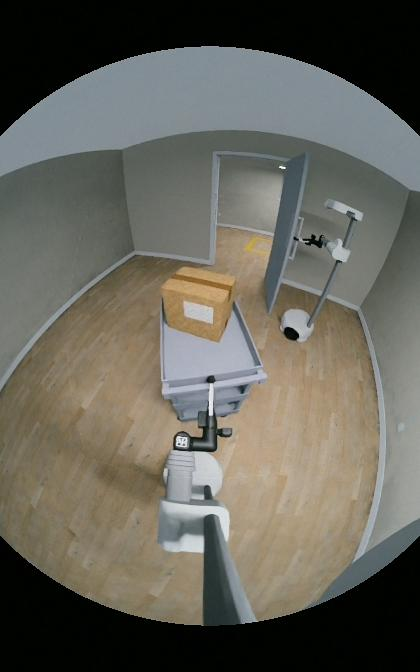

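Request:
{"fn": "move", "kwargs": {"blocking": false, "r1": {"base":{"strafe_m":0.12},"pace":"slow","contact_limits":{"strafe_m":0.8}}}}

Request:
{"fn": "wait", "kwargs": {"seconds": 3, "cameras": ["r1_head_camera"]}}

Scene clock: 577.20 s.
move: r1 moving
r1.base_odometry: x=-3.677 y=+2.001 heading=+0.093
r1.turned_by_wheels: +0.000
r1.turned_by_imu: -0.001
r1.base_tilt: forward=-1.6 right=+1.3
r1.lidar_m: 0.35 0.38 2.84 2.85 3.11 2.77 2.78 2.14 1.89 1.92 2.31 0.45
r1.base_status: strafe_m moving
r1.joint_positions: lift_m=+0.688 arm_m=+0.000 wrist_yaw_rad=+0.002 wrist_pitch_rad=+0.009 wrist_roll_rad=+1.569 gripper_m=-0.019
r1.joint_status: not commanded
r1.measured_speeds: translate_m=+0.000 strafe_m=+0.056 rotate_rad=+0.001 lift_m=+0.000 arm_m=+0.000 wrist_yaw_rad=+0.000 wrist_pitch_rad=+0.000 wrist_roll_rad=+0.000
r1.motor_effort: lift_m=+17(17) arm_m=-3(4) wheel_0=-8(9) wheel_1=+5(6) wheel_2=+0(2)
r1.servo_current: wrist_yaw_rad=46(59) wrist_pitch_rad=59(59) wrist_roll_rad=39(59) gripper_m=46(59)
r1.contact_limits: strafe_m 0.8
r1.hand_pose: x=+0.4595 y=-0.0868 z=+0.8638 quat_wxyz=(+0.708, +0.707, +0.004, -0.002) (m; r1's base frame)
r1.wrist_depth_mm: - - - - 278 1499 1160 / - - - 263 264 1708 1229 / - - - 256 256 1863 - / - - 549 247 248 - - / - 477 477 180 240 - - / - 508 492 184 232 - - / - - 182 144 222 - -
r2: as last shown
r2.lidar_m: 1.11 0.34 0.34 3.41 1.04 1.11 3.38 1.63 1.35 1.32 1.42 1.14
r2.servo_current: wrist_yaw_rad=91(104) wrist_pitch_rad=33(46) wrist_roll_rad=46(59) gripper_m=98(111)
r2.contact_limits: arm_m 0.1; translate_m 0.8
r2.wrist_depth_mm: - - 256 163 227 214 206 / - - 257 163 229 216 208 / - - 258 167 229 218 208 / - - 260 167 232 218 210 / 1160 - - 166 231 220 211 / 1138 - 183 167 227 220 213 / - - - - 234 219 213
pictures: none

Scene clock: 579.03 s.
earlier move: r1 done
r1.base_odometry: x=-3.687 y=+2.106 heading=+0.092
r1.turned_by_wheels: +0.000
r1.turned_by_imu: +0.000
r1.base_tilt: forward=-1.5 right=+1.3
r1.lidar_m: 0.37 3.06 2.71 2.75 3.08 2.75 2.75 2.26 2.01 2.01 2.43 0.41
r1.base_status: done
r1.joint_positions: lift_m=+0.688 arm_m=+0.000 wrist_yaw_rad=-0.002 wrist_pitch_rad=+0.009 wrist_roll_rad=+1.569 gripper_m=-0.019
r1.joint_status: not commanded
r1.measured_speeds: all 0
r1.motor_effort: lift_m=+17(17) arm_m=-3(4) wheel_0=-8(11) wheel_1=+2(7) wheel_2=+0(2)
r1.servo_current: wrist_yaw_rad=39(72) wrist_pitch_rad=52(65) wrist_roll_rad=46(65) gripper_m=52(59)
r1.contact_limits: strafe_m 0.8
r1.hand_pose: x=+0.4591 y=-0.0880 z=+0.8638 quat_wxyz=(+0.708, +0.707, +0.002, -0.004) (m; r1's base frame)
r1.wrist_depth_mm: - - - 249 251 1618 1255 / - - - 247 246 1661 - / - - 621 241 244 - - / - 469 469 237 239 - - / - 500 496 176 236 - - / - - 512 183 232 - - / - - 182 145 229 - -
r2.base_odometry: x=-2.438 y=-2.304 heading=-2.099
r2.turned_by_wheels: +0.000
r2.turned_by_imu: +0.000
r2.base_tilt: forward=-0.7 right=+0.1
r2.lidar_m: 1.12 0.36 0.35 3.40 1.06 1.15 3.37 1.65 1.34 1.33 1.43 1.14
r2.base_status: not commanded
r2.joint_positions: lift_m=+0.900 arm_m=+0.075 wrist_yaw_rad=+1.767 wrist_pitch_rad=+0.002 wrist_roll_rad=+0.000 gripper_m=-0.029
r2.joint_status: not commanded
r2.measured_speeds: all 0
r2.motor_effort: lift_m=+21(21) arm_m=+4(4) wheel_0=+13(13) wheel_1=+6(6) wheel_2=-2(3)
r2.servo_current: wrist_yaw_rad=98(111) wrist_pitch_rad=46(46) wrist_roll_rad=52(59) gripper_m=104(111)
r2.contact_limits: arm_m 0.1; translate_m 0.8
r2.hand_pose: x=+0.2753 y=+0.2999 z=+1.0775 quat_wxyz=(+0.634, -0.001, +0.000, +0.773) (m; r2's base frame)
r2.wrist_depth_mm: - - 255 163 226 215 206 / - - 257 164 229 216 207 / - - 258 167 229 217 209 / - - 259 167 231 218 211 / 1138 - - 166 232 220 212 / - - 183 168 228 220 212 / - 1430 - - 233 218 213
wait: 1.83 of 3 s (r1 has come to rest)
pictures: r1_head_camera
Images, in order (width x height): r1_head_camera 420x560.

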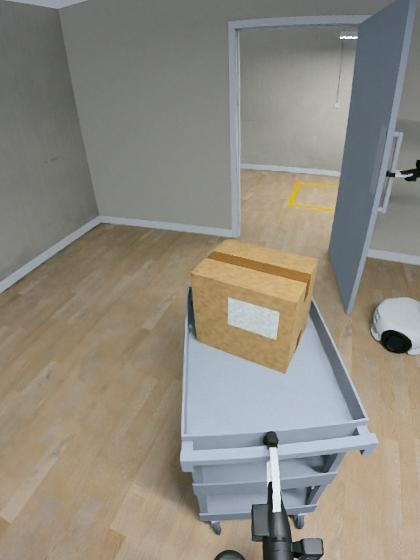

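Request:
{"fn": "move", "kwargs": {"blocking": false, "r1": {"base":{"translate_m":0.35},"pace":"slow","contact_limits":{"translate_m":0.8}}}}

Request:
{"fn": "wait", "kwargs": {"seconds": 6, "cameras": ["r1_head_camera"]}}

Scene clock: 587.00 s.
move: r1 moving
r1.base_odometry: x=-3.675 y=+2.107 heading=+0.092
r1.turned_by_wheels: +0.000
r1.turned_by_imu: +0.000
r1.base_tilt: forward=-1.6 right=+1.3
r1.lidar_m: 0.36 3.07 2.73 2.75 3.07 2.75 2.77 2.24 2.01 2.01 2.43 0.43
r1.base_status: translate_m moving
r1.joint_positions: lift_m=+0.688 arm_m=+0.000 wrist_yaw_rad=-0.002 wrist_pitch_rad=+0.009 wrist_roll_rad=+1.569 gripper_m=-0.019
r1.joint_status: not commanded
r1.measured_speeds: translate_m=+0.049 strafe_m=+0.000 rotate_rad=+0.001 lift_m=+0.000 arm_m=+0.000 wrist_yaw_rad=+0.000 wrist_pitch_rad=+0.000 wrist_roll_rad=+0.000
r1.motor_effort: lift_m=+17(17) arm_m=+0(4) wheel_0=+5(6) wheel_1=+3(6) wheel_2=-9(10)
r1.servo_current: wrist_yaw_rad=52(59) wrist_pitch_rad=59(59) wrist_roll_rad=33(65) gripper_m=46(59)
r1.contact_limits: translate_m 0.8
r1.hand_pose: x=+0.4591 y=-0.0880 z=+0.8638 quat_wxyz=(+0.708, +0.707, +0.002, -0.004) (m; r1's base frame)
r1.wrist_depth_mm: - - - 249 249 1618 1255 / - - - 245 246 1708 - / - - 621 240 242 - - / - 466 469 237 238 - - / - 504 496 176 236 - - / - - 517 184 233 - - / - - 182 169 229 - -
r2: as last shown
r2.base_tilt: forward=-0.7 right=+0.0
r2.lidar_m: 1.12 0.35 0.36 3.42 1.04 1.14 3.39 1.67 1.36 1.33 1.42 1.12
r2.motor_effort: lift_m=+21(21) arm_m=+4(4) wheel_0=+13(13) wheel_1=+6(6) wheel_2=-2(2)
r2.servo_current: wrist_yaw_rad=91(104) wrist_pitch_rad=33(46) wrist_roll_rad=59(59) gripper_m=98(104)
r2.contact_limits: arm_m 0.1; translate_m 0.8
r2.wrist_depth_mm: - - 254 163 226 215 207 / - - 257 163 229 216 207 / - - 259 167 230 218 209 / - - 259 168 232 218 210 / 1138 - - 167 232 220 211 / 1138 - 184 168 227 220 213 / - - - - 234 217 213
pictures: none

Scene clock: 591.30 s.
earlier move: r1 done
r1.base_odometry: x=-3.339 y=+2.139 heading=+0.093
r1.turned_by_wheels: +0.000
r1.turned_by_imu: +0.000
r1.base_tilt: forward=-1.6 right=+1.3
r1.lidar_m: 0.34 0.37 2.62 2.61 3.17 3.07 3.09 2.38 2.12 2.12 1.54 0.43
r1.base_status: done
r1.joint_positions: lift_m=+0.688 arm_m=+0.000 wrist_yaw_rad=-0.002 wrist_pitch_rad=+0.009 wrist_roll_rad=+1.569 gripper_m=-0.019
r1.joint_status: not commanded
r1.measured_speeds: all 0
r1.motor_effort: lift_m=+17(17) arm_m=+4(4) wheel_0=+4(8) wheel_1=+4(7) wheel_2=-3(11)
r1.servo_current: wrist_yaw_rad=65(78) wrist_pitch_rad=65(65) wrist_roll_rad=39(65) gripper_m=46(59)
r1.contact_limits: translate_m 0.8
r1.hand_pose: x=+0.4591 y=-0.0880 z=+0.8638 quat_wxyz=(+0.708, +0.707, +0.002, -0.004) (m; r1's base frame)
r1.wrist_depth_mm: - - - 255 255 1661 1205 / - - - 250 251 1708 - / - - - 244 246 - - / - 496 469 240 241 - - / - 496 488 178 236 - - / - - 504 185 233 - - / - - 179 145 227 - -
r2.base_odometry: x=-2.438 y=-2.304 heading=-2.099
r2.turned_by_wheels: +0.000
r2.turned_by_imu: +0.001
r2.base_tilt: forward=-0.7 right=+0.0
r2.lidar_m: 1.12 0.34 0.35 3.41 0.99 1.14 3.38 1.69 1.33 1.31 1.42 1.14
r2.base_status: not commanded
r2.joint_positions: lift_m=+0.900 arm_m=+0.075 wrist_yaw_rad=+1.767 wrist_pitch_rad=+0.002 wrist_roll_rad=+0.000 gripper_m=-0.029
r2.joint_status: not commanded
r2.measured_speeds: all 0
r2.motor_effort: lift_m=+21(21) arm_m=+3(4) wheel_0=+13(13) wheel_1=+5(6) wheel_2=-2(3)
r2.servo_current: wrist_yaw_rad=98(111) wrist_pitch_rad=39(46) wrist_roll_rad=39(59) gripper_m=104(111)
r2.contact_limits: arm_m 0.1; translate_m 0.8
r2.hand_pose: x=+0.2753 y=+0.2999 z=+1.0775 quat_wxyz=(+0.634, -0.001, +0.000, +0.773) (m; r2's base frame)
r2.wrist_depth_mm: - - 256 163 226 215 206 / - - 257 163 229 216 207 / - - 258 167 229 218 209 / - - 260 168 231 219 211 / 1397 1118 264 167 233 219 211 / - - 181 168 229 220 211 / 1366 - 265 - 233 218 213
wait: 4.30 of 6 s (r1 has come to rest)
pictures: r1_head_camera
Images, in order (width x height): r1_head_camera 420x560.

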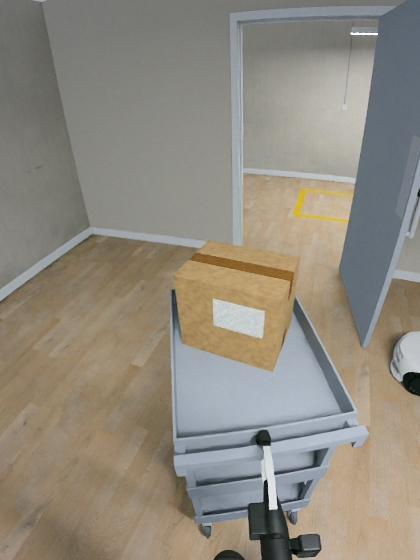

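Request:
{"fn": "move", "kwargs": {"blocking": false, "r1": {"base":{"strafe_m":0.2},"pace":"slow","contact_limits":{"strafe_m":0.8}}}}

Request:
{"fn": "wait", "kwargs": {"seconds": 5}}

Request:
{"fn": "move", "kwargs": {"blocking": false, "r1": {"base":{"rotate_rad":-0.17},"pace":"slow"}}}

Request:
{"fn": "wait", "kwargs": {"seconds": 3, "cameras": ["r1_head_camera"]}}

Scene clock: 600.73 s.
move: r1 moving
r1.base_odometry: x=-3.340 y=+2.153 heading=+0.093
r1.turned_by_wheels: +0.000
r1.turned_by_imu: +0.000
r1.base_tilt: forward=-1.6 right=+1.3
r1.lidar_m: 0.37 0.42 2.58 2.61 3.18 3.06 3.09 2.38 2.13 2.16 1.55 0.44
r1.base_status: strafe_m moving
r1.joint_positions: lift_m=+0.688 arm_m=+0.000 wrist_yaw_rad=-0.002 wrist_pitch_rad=+0.009 wrist_roll_rad=+1.569 gripper_m=-0.019
r1.joint_status: not commanded
r1.measured_speeds: translate_m=+0.000 strafe_m=+0.056 rotate_rad=-0.001 lift_m=+0.000 arm_m=+0.000 wrist_yaw_rad=+0.000 wrist_pitch_rad=+0.000 wrist_roll_rad=+0.000
r1.motor_effort: lift_m=+17(17) arm_m=+4(4) wheel_0=-7(9) wheel_1=+6(7) wheel_2=+0(2)
r1.servo_current: wrist_yaw_rad=46(59) wrist_pitch_rad=52(59) wrist_roll_rad=46(59) gripper_m=52(52)
r1.contact_limits: strafe_m 0.8
r1.hand_pose: x=+0.4591 y=-0.0880 z=+0.8638 quat_wxyz=(+0.708, +0.707, +0.002, -0.004) (m; r1's base frame)
r1.wrist_depth_mm: - - - 260 262 1661 1182 / - - - 256 255 1661 - / - - - 246 249 842 - / - 559 480 241 243 - - / - 488 480 179 238 - - / - - 500 185 234 - - / - - 182 145 226 - -
r2: as last shown
r2.turned_by_imu: +0.000
r2.lidar_m: 1.11 0.35 0.36 3.41 1.00 1.14 3.37 1.66 1.35 1.32 1.38 1.15
r2.motor_effort: lift_m=+21(21) arm_m=+4(4) wheel_0=+13(13) wheel_1=+6(6) wheel_2=-2(2)
r2.servo_current: wrist_yaw_rad=98(111) wrist_pitch_rad=46(46) wrist_roll_rad=52(52) gripper_m=98(104)
r2.contact_limits: arm_m 0.1; translate_m 0.8
r2.wrist_depth_mm: - - 256 163 227 215 206 / - - 257 164 229 216 208 / - - 257 167 230 217 208 / - - 259 167 232 219 211 / 1397 1098 262 167 232 220 211 / - - 180 167 228 220 213 / 1397 - 265 - 234 219 214
pictures: none

Scene clock: 603.37 s.
earlier move: r1 done
r1.base_odometry: x=-3.357 y=+2.337 heading=+0.092
r1.turned_by_wheels: +0.000
r1.turned_by_imu: +0.000
r1.base_tilt: forward=-1.6 right=+1.3
r1.lidar_m: 0.41 2.73 2.41 2.44 2.96 3.01 3.05 2.58 2.30 2.30 1.68 0.42
r1.base_status: done
r1.joint_positions: lift_m=+0.688 arm_m=+0.000 wrist_yaw_rad=-0.003 wrist_pitch_rad=+0.009 wrist_roll_rad=+1.569 gripper_m=-0.019
r1.joint_status: not commanded
r1.measured_speeds: all 0
r1.motor_effort: lift_m=+17(17) arm_m=+0(4) wheel_0=-6(12) wheel_1=+1(8) wheel_2=-2(4)
r1.servo_current: wrist_yaw_rad=26(65) wrist_pitch_rad=52(65) wrist_roll_rad=39(72) gripper_m=46(59)
r1.contact_limits: strafe_m 0.8
r1.hand_pose: x=+0.4590 y=-0.0882 z=+0.8638 quat_wxyz=(+0.708, +0.707, +0.002, -0.004) (m; r1's base frame)
r1.wrist_depth_mm: - - - 213 216 1576 - / - - 559 160 219 - - / - 459 455 220 224 - - / - 488 477 224 228 - - / - - 544 228 232 - - / - - 580 183 233 1808 - / - - 179 144 239 544 -
r2.base_odometry: x=-2.438 y=-2.304 heading=-2.099
r2.turned_by_wheels: +0.000
r2.turned_by_imu: +0.000
r2.base_tilt: forward=-0.7 right=+0.1
r2.lidar_m: 1.12 0.35 0.35 3.41 1.02 1.36 3.37 1.66 1.36 1.33 1.43 1.13
r2.base_status: not commanded
r2.joint_positions: lift_m=+0.900 arm_m=+0.075 wrist_yaw_rad=+1.767 wrist_pitch_rad=+0.002 wrist_roll_rad=+0.000 gripper_m=-0.029
r2.joint_status: not commanded
r2.measured_speeds: all 0
r2.motor_effort: lift_m=+21(21) arm_m=+4(4) wheel_0=+12(13) wheel_1=+6(6) wheel_2=-2(3)
r2.servo_current: wrist_yaw_rad=91(111) wrist_pitch_rad=39(46) wrist_roll_rad=39(59) gripper_m=98(104)
r2.contact_limits: arm_m 0.1; translate_m 0.8
r2.hand_pose: x=+0.2753 y=+0.2999 z=+1.0775 quat_wxyz=(+0.634, -0.001, +0.000, +0.773) (m; r2's base frame)
r2.wrist_depth_mm: - - 256 163 227 215 206 / - - 256 163 229 216 207 / - - 258 168 230 217 209 / - - 259 168 231 218 211 / - 1138 263 166 233 220 211 / - 1042 183 167 228 221 213 / 1366 - 265 - 233 218 213
wait: 2.63 of 5 s (r1 has come to rest)
pictures: none

Scene clock: 603.87 s.
move: r1 moving
r1.base_odometry: x=-3.357 y=+2.338 heading=-0.024
r1.turned_by_wheels: -0.116
r1.turned_by_imu: -0.117
r1.base_tilt: forward=-1.6 right=+1.3
r1.lidar_m: 0.39 0.39 2.44 2.42 2.69 3.02 3.01 2.77 2.30 2.29 1.70 0.42
r1.base_status: rotate_rad moving
r1.joint_positions: lift_m=+0.688 arm_m=+0.000 wrist_yaw_rad=+0.006 wrist_pitch_rad=+0.009 wrist_roll_rad=+1.569 gripper_m=-0.019
r1.joint_status: not commanded
r1.measured_speeds: translate_m=+0.001 strafe_m=+0.001 rotate_rad=-0.343 lift_m=+0.000 arm_m=+0.000 wrist_yaw_rad=+0.000 wrist_pitch_rad=+0.000 wrist_roll_rad=+0.000
r1.motor_effort: lift_m=+17(17) arm_m=-2(2) wheel_0=+7(11) wheel_1=+2(8) wheel_2=+7(9)
r1.servo_current: wrist_yaw_rad=52(59) wrist_pitch_rad=59(65) wrist_roll_rad=46(72) gripper_m=52(52)
r1.hand_pose: x=+0.4598 y=-0.0858 z=+0.8638 quat_wxyz=(+0.708, +0.707, +0.005, -0.001) (m; r1's base frame)
r1.wrist_depth_mm: - - - - 229 1661 - / - - - 169 230 1708 - / - 554 496 229 231 - - / - 473 469 229 230 - - / - - 517 232 233 - - / - - 554 185 235 - - / - - 161 170 236 127 -
r2: as last shown
r2.lidar_m: 1.11 0.35 0.36 3.44 1.04 1.32 3.36 1.65 1.34 1.33 1.42 1.14
r2.motor_effort: lift_m=+21(21) arm_m=+3(4) wheel_0=+13(13) wheel_1=+6(6) wheel_2=-2(2)
r2.servo_current: wrist_yaw_rad=98(111) wrist_pitch_rad=46(46) wrist_roll_rad=46(52) gripper_m=98(104)
r2.contact_limits: arm_m 0.1; translate_m 0.8
r2.wrist_depth_mm: - - 256 163 227 214 207 / - - 257 164 229 216 207 / - - 257 167 229 218 209 / - - 259 168 232 218 211 / 1537 1118 262 167 233 220 211 / - 1060 183 167 229 220 212 / 1430 - 265 - 233 217 213
pictures: none

Scene clock: 604.50 s.
earlier move: r1 done
r1.base_odometry: x=-3.357 y=+2.338 heading=-0.077
r1.turned_by_wheels: -0.053
r1.turned_by_imu: -0.053
r1.base_tilt: forward=-1.6 right=+1.3
r1.lidar_m: 0.38 0.40 2.45 2.43 2.68 3.03 3.01 2.85 2.32 2.29 1.75 0.42
r1.base_status: done
r1.joint_positions: lift_m=+0.688 arm_m=+0.000 wrist_yaw_rad=+0.003 wrist_pitch_rad=+0.009 wrist_roll_rad=+1.569 gripper_m=-0.019
r1.joint_status: not commanded
r1.measured_speeds: all 0
r1.motor_effort: lift_m=+17(17) arm_m=-3(4) wheel_0=+5(11) wheel_1=+2(8) wheel_2=+5(9)
r1.servo_current: wrist_yaw_rad=59(59) wrist_pitch_rad=52(65) wrist_roll_rad=52(72) gripper_m=46(59)
r1.hand_pose: x=+0.4595 y=-0.0866 z=+0.8638 quat_wxyz=(+0.708, +0.707, +0.004, -0.002) (m; r1's base frame)
r1.wrist_depth_mm: - - - - 249 1661 1205 / - - - 247 245 1661 - / - - 621 242 243 - - / - 469 466 237 240 - - / - 504 496 177 237 - - / - - 521 182 234 - - / - - 168 141 230 - -
r2.base_odometry: x=-2.438 y=-2.304 heading=-2.099
r2.turned_by_wheels: +0.000
r2.turned_by_imu: +0.000
r2.base_tilt: forward=-0.7 right=+0.1
r2.lidar_m: 1.12 0.36 0.35 3.41 1.03 1.29 3.36 1.67 1.36 1.33 1.41 1.14
r2.base_status: not commanded
r2.joint_positions: lift_m=+0.900 arm_m=+0.075 wrist_yaw_rad=+1.767 wrist_pitch_rad=+0.002 wrist_roll_rad=+0.000 gripper_m=-0.029
r2.joint_status: not commanded
r2.measured_speeds: all 0
r2.motor_effort: lift_m=+21(21) arm_m=+4(4) wheel_0=+13(13) wheel_1=+6(6) wheel_2=-2(3)
r2.servo_current: wrist_yaw_rad=104(111) wrist_pitch_rad=46(46) wrist_roll_rad=39(59) gripper_m=91(104)
r2.contact_limits: arm_m 0.1; translate_m 0.8
r2.hand_pose: x=+0.2753 y=+0.2999 z=+1.0775 quat_wxyz=(+0.634, -0.001, +0.000, +0.773) (m; r2's base frame)
r2.wrist_depth_mm: - - 256 163 227 214 206 / - - 257 163 229 216 207 / - - 258 167 230 218 209 / - - 258 167 232 218 210 / 1499 1138 262 167 233 220 212 / - 1042 183 168 228 220 212 / 1537 - 265 - 233 217 212
wait: 0.63 of 3 s (r1 has come to rest)
pictures: r1_head_camera
Images, in order (width x height): r1_head_camera 420x560.

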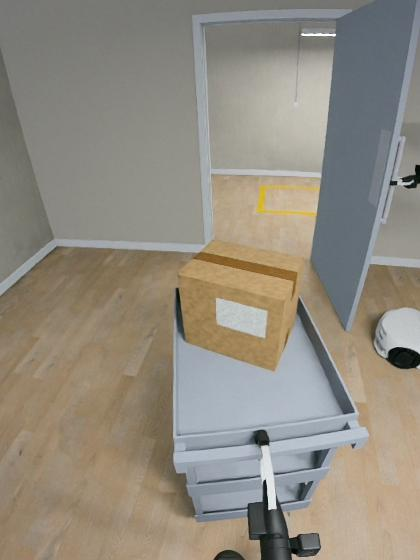

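Request:
{"fn": "move", "kwargs": {"blocking": false, "r1": {"base":{"strafe_m":0.17},"pace":"slow","contact_limits":{"strafe_m":0.8}}}}

Request:
{"fn": "wait", "kwargs": {"seconds": 5}}

Request:
{"fn": "move", "kwargs": {"blocking": false, "r1": {"base":{"rotate_rad":-0.1},"pace":"slow"}}}

Request:
{"fn": "wait", "kwargs": {"seconds": 3, "cameras": ["r1_head_camera","r1_head_right_camera"]}}

Scene clock: 611.90 s.
move: r1 moving
r1.base_odometry: x=-3.356 y=+2.352 heading=-0.077
r1.turned_by_wheels: +0.000
r1.turned_by_imu: +0.000
r1.base_tilt: forward=-1.6 right=+1.3
r1.lidar_m: 0.37 0.39 2.44 2.40 2.67 3.03 3.00 2.88 2.32 2.32 1.79 0.44
r1.base_status: strafe_m moving
r1.joint_positions: lift_m=+0.688 arm_m=+0.000 wrist_yaw_rad=+0.003 wrist_pitch_rad=+0.009 wrist_roll_rad=+1.569 gripper_m=-0.019
r1.joint_status: not commanded
r1.measured_speeds: translate_m=+0.001 strafe_m=+0.057 rotate_rad=-0.004 lift_m=+0.000 arm_m=+0.000 wrist_yaw_rad=+0.000 wrist_pitch_rad=+0.000 wrist_roll_rad=+0.000
r1.motor_effort: lift_m=+17(17) arm_m=-4(4) wheel_0=-5(10) wheel_1=+5(8) wheel_2=+1(4)
r1.servo_current: wrist_yaw_rad=39(52) wrist_pitch_rad=59(65) wrist_roll_rad=39(59) gripper_m=46(52)
r1.contact_limits: strafe_m 0.8
r1.hand_pose: x=+0.4595 y=-0.0866 z=+0.8638 quat_wxyz=(+0.708, +0.707, +0.004, -0.002) (m; r1's base frame)
r1.wrist_depth_mm: - - - 251 252 1576 1205 / - - - 250 249 1708 - / - - 640 243 244 - - / - 469 469 238 241 - - / - 504 492 177 236 - - / - - 508 183 234 - - / - - 178 145 229 - -
r2: as last shown
r2.lidar_m: 1.14 0.36 0.36 3.41 1.01 1.28 3.34 1.66 1.35 1.33 1.40 1.15
r2.motor_effort: lift_m=+21(21) arm_m=+4(4) wheel_0=+13(13) wheel_1=+6(6) wheel_2=-2(2)
r2.servo_current: wrist_yaw_rad=111(111) wrist_pitch_rad=39(46) wrist_roll_rad=46(59) gripper_m=91(104)
r2.contact_limits: arm_m 0.1; translate_m 0.8
r2.wrist_depth_mm: - - 255 163 227 215 206 / - - 258 163 229 216 207 / - - 260 168 229 217 209 / - - 260 168 232 218 210 / 1464 1160 262 166 233 220 211 / - 1042 183 167 228 220 212 / 1537 - 266 - 234 218 213
pictures: none

Scene clock: 614.27 s.
earlier move: r1 done
r1.base_odometry: x=-3.344 y=+2.507 heading=-0.077
r1.turned_by_wheels: +0.000
r1.turned_by_imu: +0.000
r1.base_tilt: forward=-1.6 right=+1.2
r1.lidar_m: 0.38 2.83 2.28 2.24 2.49 3.02 2.96 3.04 2.49 2.49 1.82 0.44
r1.base_status: done
r1.joint_positions: lift_m=+0.688 arm_m=+0.000 wrist_yaw_rad=-0.003 wrist_pitch_rad=+0.009 wrist_roll_rad=+1.569 gripper_m=-0.019
r1.joint_status: not commanded
r1.measured_speeds: all 0
r1.motor_effort: lift_m=+17(17) arm_m=+4(4) wheel_0=-5(12) wheel_1=+2(8) wheel_2=-2(4)
r1.servo_current: wrist_yaw_rad=72(72) wrist_pitch_rad=52(65) wrist_roll_rad=59(65) gripper_m=46(59)
r1.contact_limits: strafe_m 0.8
r1.hand_pose: x=+0.4590 y=-0.0882 z=+0.8638 quat_wxyz=(+0.708, +0.707, +0.002, -0.004) (m; r1's base frame)
r1.wrist_depth_mm: - - - 230 230 1576 1255 / - - - 230 233 1708 - / - 549 496 230 231 - - / - 473 469 232 233 - - / - - 517 233 234 - - / - - 544 184 233 - - / - - 178 145 234 126 -
r2.base_odometry: x=-2.438 y=-2.304 heading=-2.099
r2.turned_by_wheels: +0.000
r2.turned_by_imu: +0.000
r2.base_tilt: forward=-0.7 right=+0.1
r2.lidar_m: 1.13 0.34 0.36 1.47 1.07 1.50 3.37 1.67 1.36 1.33 1.43 1.16
r2.base_status: not commanded
r2.joint_positions: lift_m=+0.900 arm_m=+0.075 wrist_yaw_rad=+1.767 wrist_pitch_rad=+0.002 wrist_roll_rad=+0.000 gripper_m=-0.029
r2.joint_status: not commanded
r2.measured_speeds: all 0
r2.motor_effort: lift_m=+21(21) arm_m=+4(4) wheel_0=+13(13) wheel_1=+5(6) wheel_2=-2(2)
r2.servo_current: wrist_yaw_rad=104(111) wrist_pitch_rad=39(46) wrist_roll_rad=52(59) gripper_m=91(111)
r2.contact_limits: arm_m 0.1; translate_m 0.8
r2.hand_pose: x=+0.2753 y=+0.2999 z=+1.0775 quat_wxyz=(+0.634, -0.001, +0.000, +0.773) (m; r2's base frame)
r2.wrist_depth_mm: - - 255 163 226 215 207 / - - 256 164 229 216 207 / - - 258 167 229 217 209 / - - 260 168 232 219 210 / 1661 1255 262 166 232 219 212 / - 1138 183 167 228 221 212 / 1397 - 266 - 233 218 213
wait: 2.37 of 5 s (r1 has come to rest)
pictures: none

Scene clock: 614.77 s.
move: r1 moving
r1.base_odometry: x=-3.344 y=+2.507 heading=-0.167
r1.turned_by_wheels: -0.090
r1.turned_by_imu: -0.091
r1.base_tilt: forward=-1.6 right=+1.3
r1.lidar_m: 0.36 0.41 2.32 2.26 2.38 3.04 2.99 3.20 2.53 2.46 2.63 0.44
r1.base_status: rotate_rad moving
r1.joint_positions: lift_m=+0.688 arm_m=+0.000 wrist_yaw_rad=+0.003 wrist_pitch_rad=+0.009 wrist_roll_rad=+1.569 gripper_m=-0.019
r1.joint_status: not commanded
r1.measured_speeds: translate_m=+0.000 strafe_m=-0.001 rotate_rad=-0.152 lift_m=+0.000 arm_m=+0.000 wrist_yaw_rad=+0.000 wrist_pitch_rad=+0.000 wrist_roll_rad=+0.000
r1.motor_effort: lift_m=+17(17) arm_m=+4(4) wheel_0=+8(8) wheel_1=+4(7) wheel_2=+5(6)
r1.servo_current: wrist_yaw_rad=59(78) wrist_pitch_rad=52(59) wrist_roll_rad=39(52) gripper_m=46(52)
r1.hand_pose: x=+0.4595 y=-0.0866 z=+0.8638 quat_wxyz=(+0.708, +0.707, +0.004, -0.002) (m; r1's base frame)
r1.wrist_depth_mm: - - - - 239 1576 1255 / - - - 237 238 1708 - / - - 544 236 237 - - / - 469 466 175 236 - - / - 517 504 234 235 - - / - - 535 184 234 - - / - - 177 145 233 - -
r2: as last shown
r2.lidar_m: 1.12 0.34 0.35 1.50 1.08 1.46 3.41 1.67 1.33 1.31 1.42 1.14
r2.motor_effort: lift_m=+21(21) arm_m=+4(4) wheel_0=+13(13) wheel_1=+6(6) wheel_2=-2(2)
r2.servo_current: wrist_yaw_rad=91(104) wrist_pitch_rad=39(46) wrist_roll_rad=39(59) gripper_m=98(111)
r2.contact_limits: arm_m 0.1; translate_m 0.8
r2.wrist_depth_mm: - - 257 163 228 216 207 / - - 256 163 229 216 207 / - - 259 167 229 219 209 / - - 260 167 231 219 210 / 1661 1229 262 166 232 220 211 / - 1098 183 168 228 221 213 / 1366 - 265 - 233 219 213
pictures: none

Scene clock: 615.20 s.
earlier move: r1 done
r1.base_odometry: x=-3.344 y=+2.507 heading=-0.176
r1.turned_by_wheels: -0.009
r1.turned_by_imu: -0.009
r1.base_tilt: forward=-1.6 right=+1.2
r1.lidar_m: 0.37 0.40 2.33 2.26 2.35 3.06 2.99 3.19 2.53 2.48 2.62 0.45
r1.base_status: done
r1.joint_positions: lift_m=+0.688 arm_m=+0.000 wrist_yaw_rad=+0.003 wrist_pitch_rad=+0.009 wrist_roll_rad=+1.569 gripper_m=-0.019
r1.joint_status: not commanded
r1.measured_speeds: all 0
r1.motor_effort: lift_m=+17(17) arm_m=+4(4) wheel_0=+3(8) wheel_1=+3(7) wheel_2=+3(6)
r1.servo_current: wrist_yaw_rad=52(78) wrist_pitch_rad=46(59) wrist_roll_rad=33(52) gripper_m=46(52)
r1.hand_pose: x=+0.4595 y=-0.0866 z=+0.8638 quat_wxyz=(+0.708, +0.707, +0.004, -0.002) (m; r1's base frame)
r1.wrist_depth_mm: - - - - 244 1618 1255 / - - - 241 242 1708 - / - - 585 238 240 - - / - 469 469 236 237 - - / - 517 500 175 236 - - / - - 521 183 233 - - / - - 179 145 231 - -
r2.base_odometry: x=-2.438 y=-2.304 heading=-2.099
r2.turned_by_wheels: +0.000
r2.turned_by_imu: +0.000
r2.base_tilt: forward=-0.7 right=+0.1
r2.lidar_m: 1.12 0.32 0.37 3.42 1.09 1.44 3.38 1.68 1.35 1.33 1.44 1.15
r2.base_status: not commanded
r2.joint_positions: lift_m=+0.900 arm_m=+0.075 wrist_yaw_rad=+1.767 wrist_pitch_rad=+0.002 wrist_roll_rad=+0.000 gripper_m=-0.029
r2.joint_status: not commanded
r2.measured_speeds: all 0
r2.motor_effort: lift_m=+21(21) arm_m=+4(4) wheel_0=+13(13) wheel_1=+6(6) wheel_2=-2(2)
r2.servo_current: wrist_yaw_rad=98(111) wrist_pitch_rad=39(46) wrist_roll_rad=33(59) gripper_m=104(111)
r2.contact_limits: arm_m 0.1; translate_m 0.8
r2.hand_pose: x=+0.2753 y=+0.2999 z=+1.0775 quat_wxyz=(+0.634, -0.001, +0.000, +0.773) (m; r2's base frame)
r2.wrist_depth_mm: - - 256 163 227 215 207 / - - 258 163 229 217 207 / - - 259 167 230 218 209 / - - 260 168 232 219 211 / 1708 1229 263 166 233 219 211 / - 1138 183 168 229 220 212 / 1430 - 265 - 234 217 212
wait: 0.43 of 3 s (r1 has come to rest)
pictures: r1_head_camera, r1_head_right_camera
Images, in order (width x height): r1_head_camera 420x560, r1_head_right_camera 420x672.

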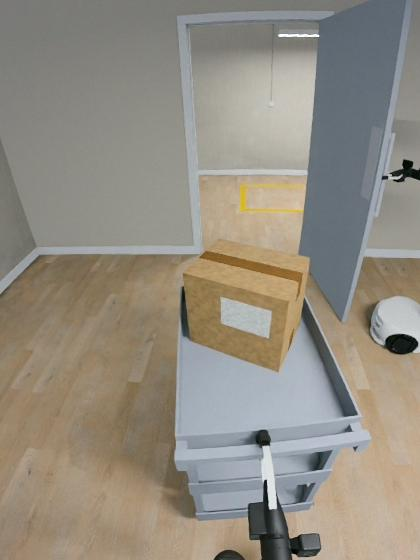

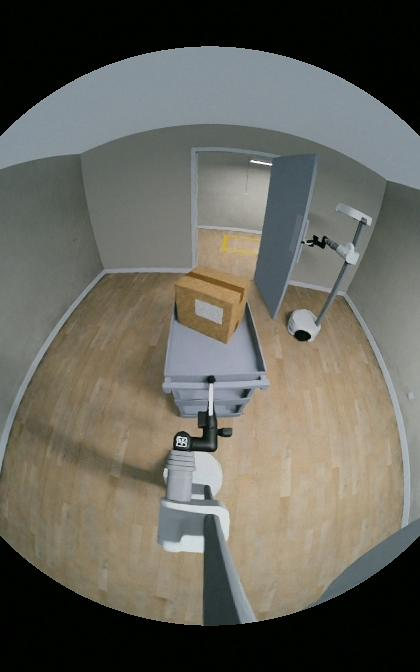

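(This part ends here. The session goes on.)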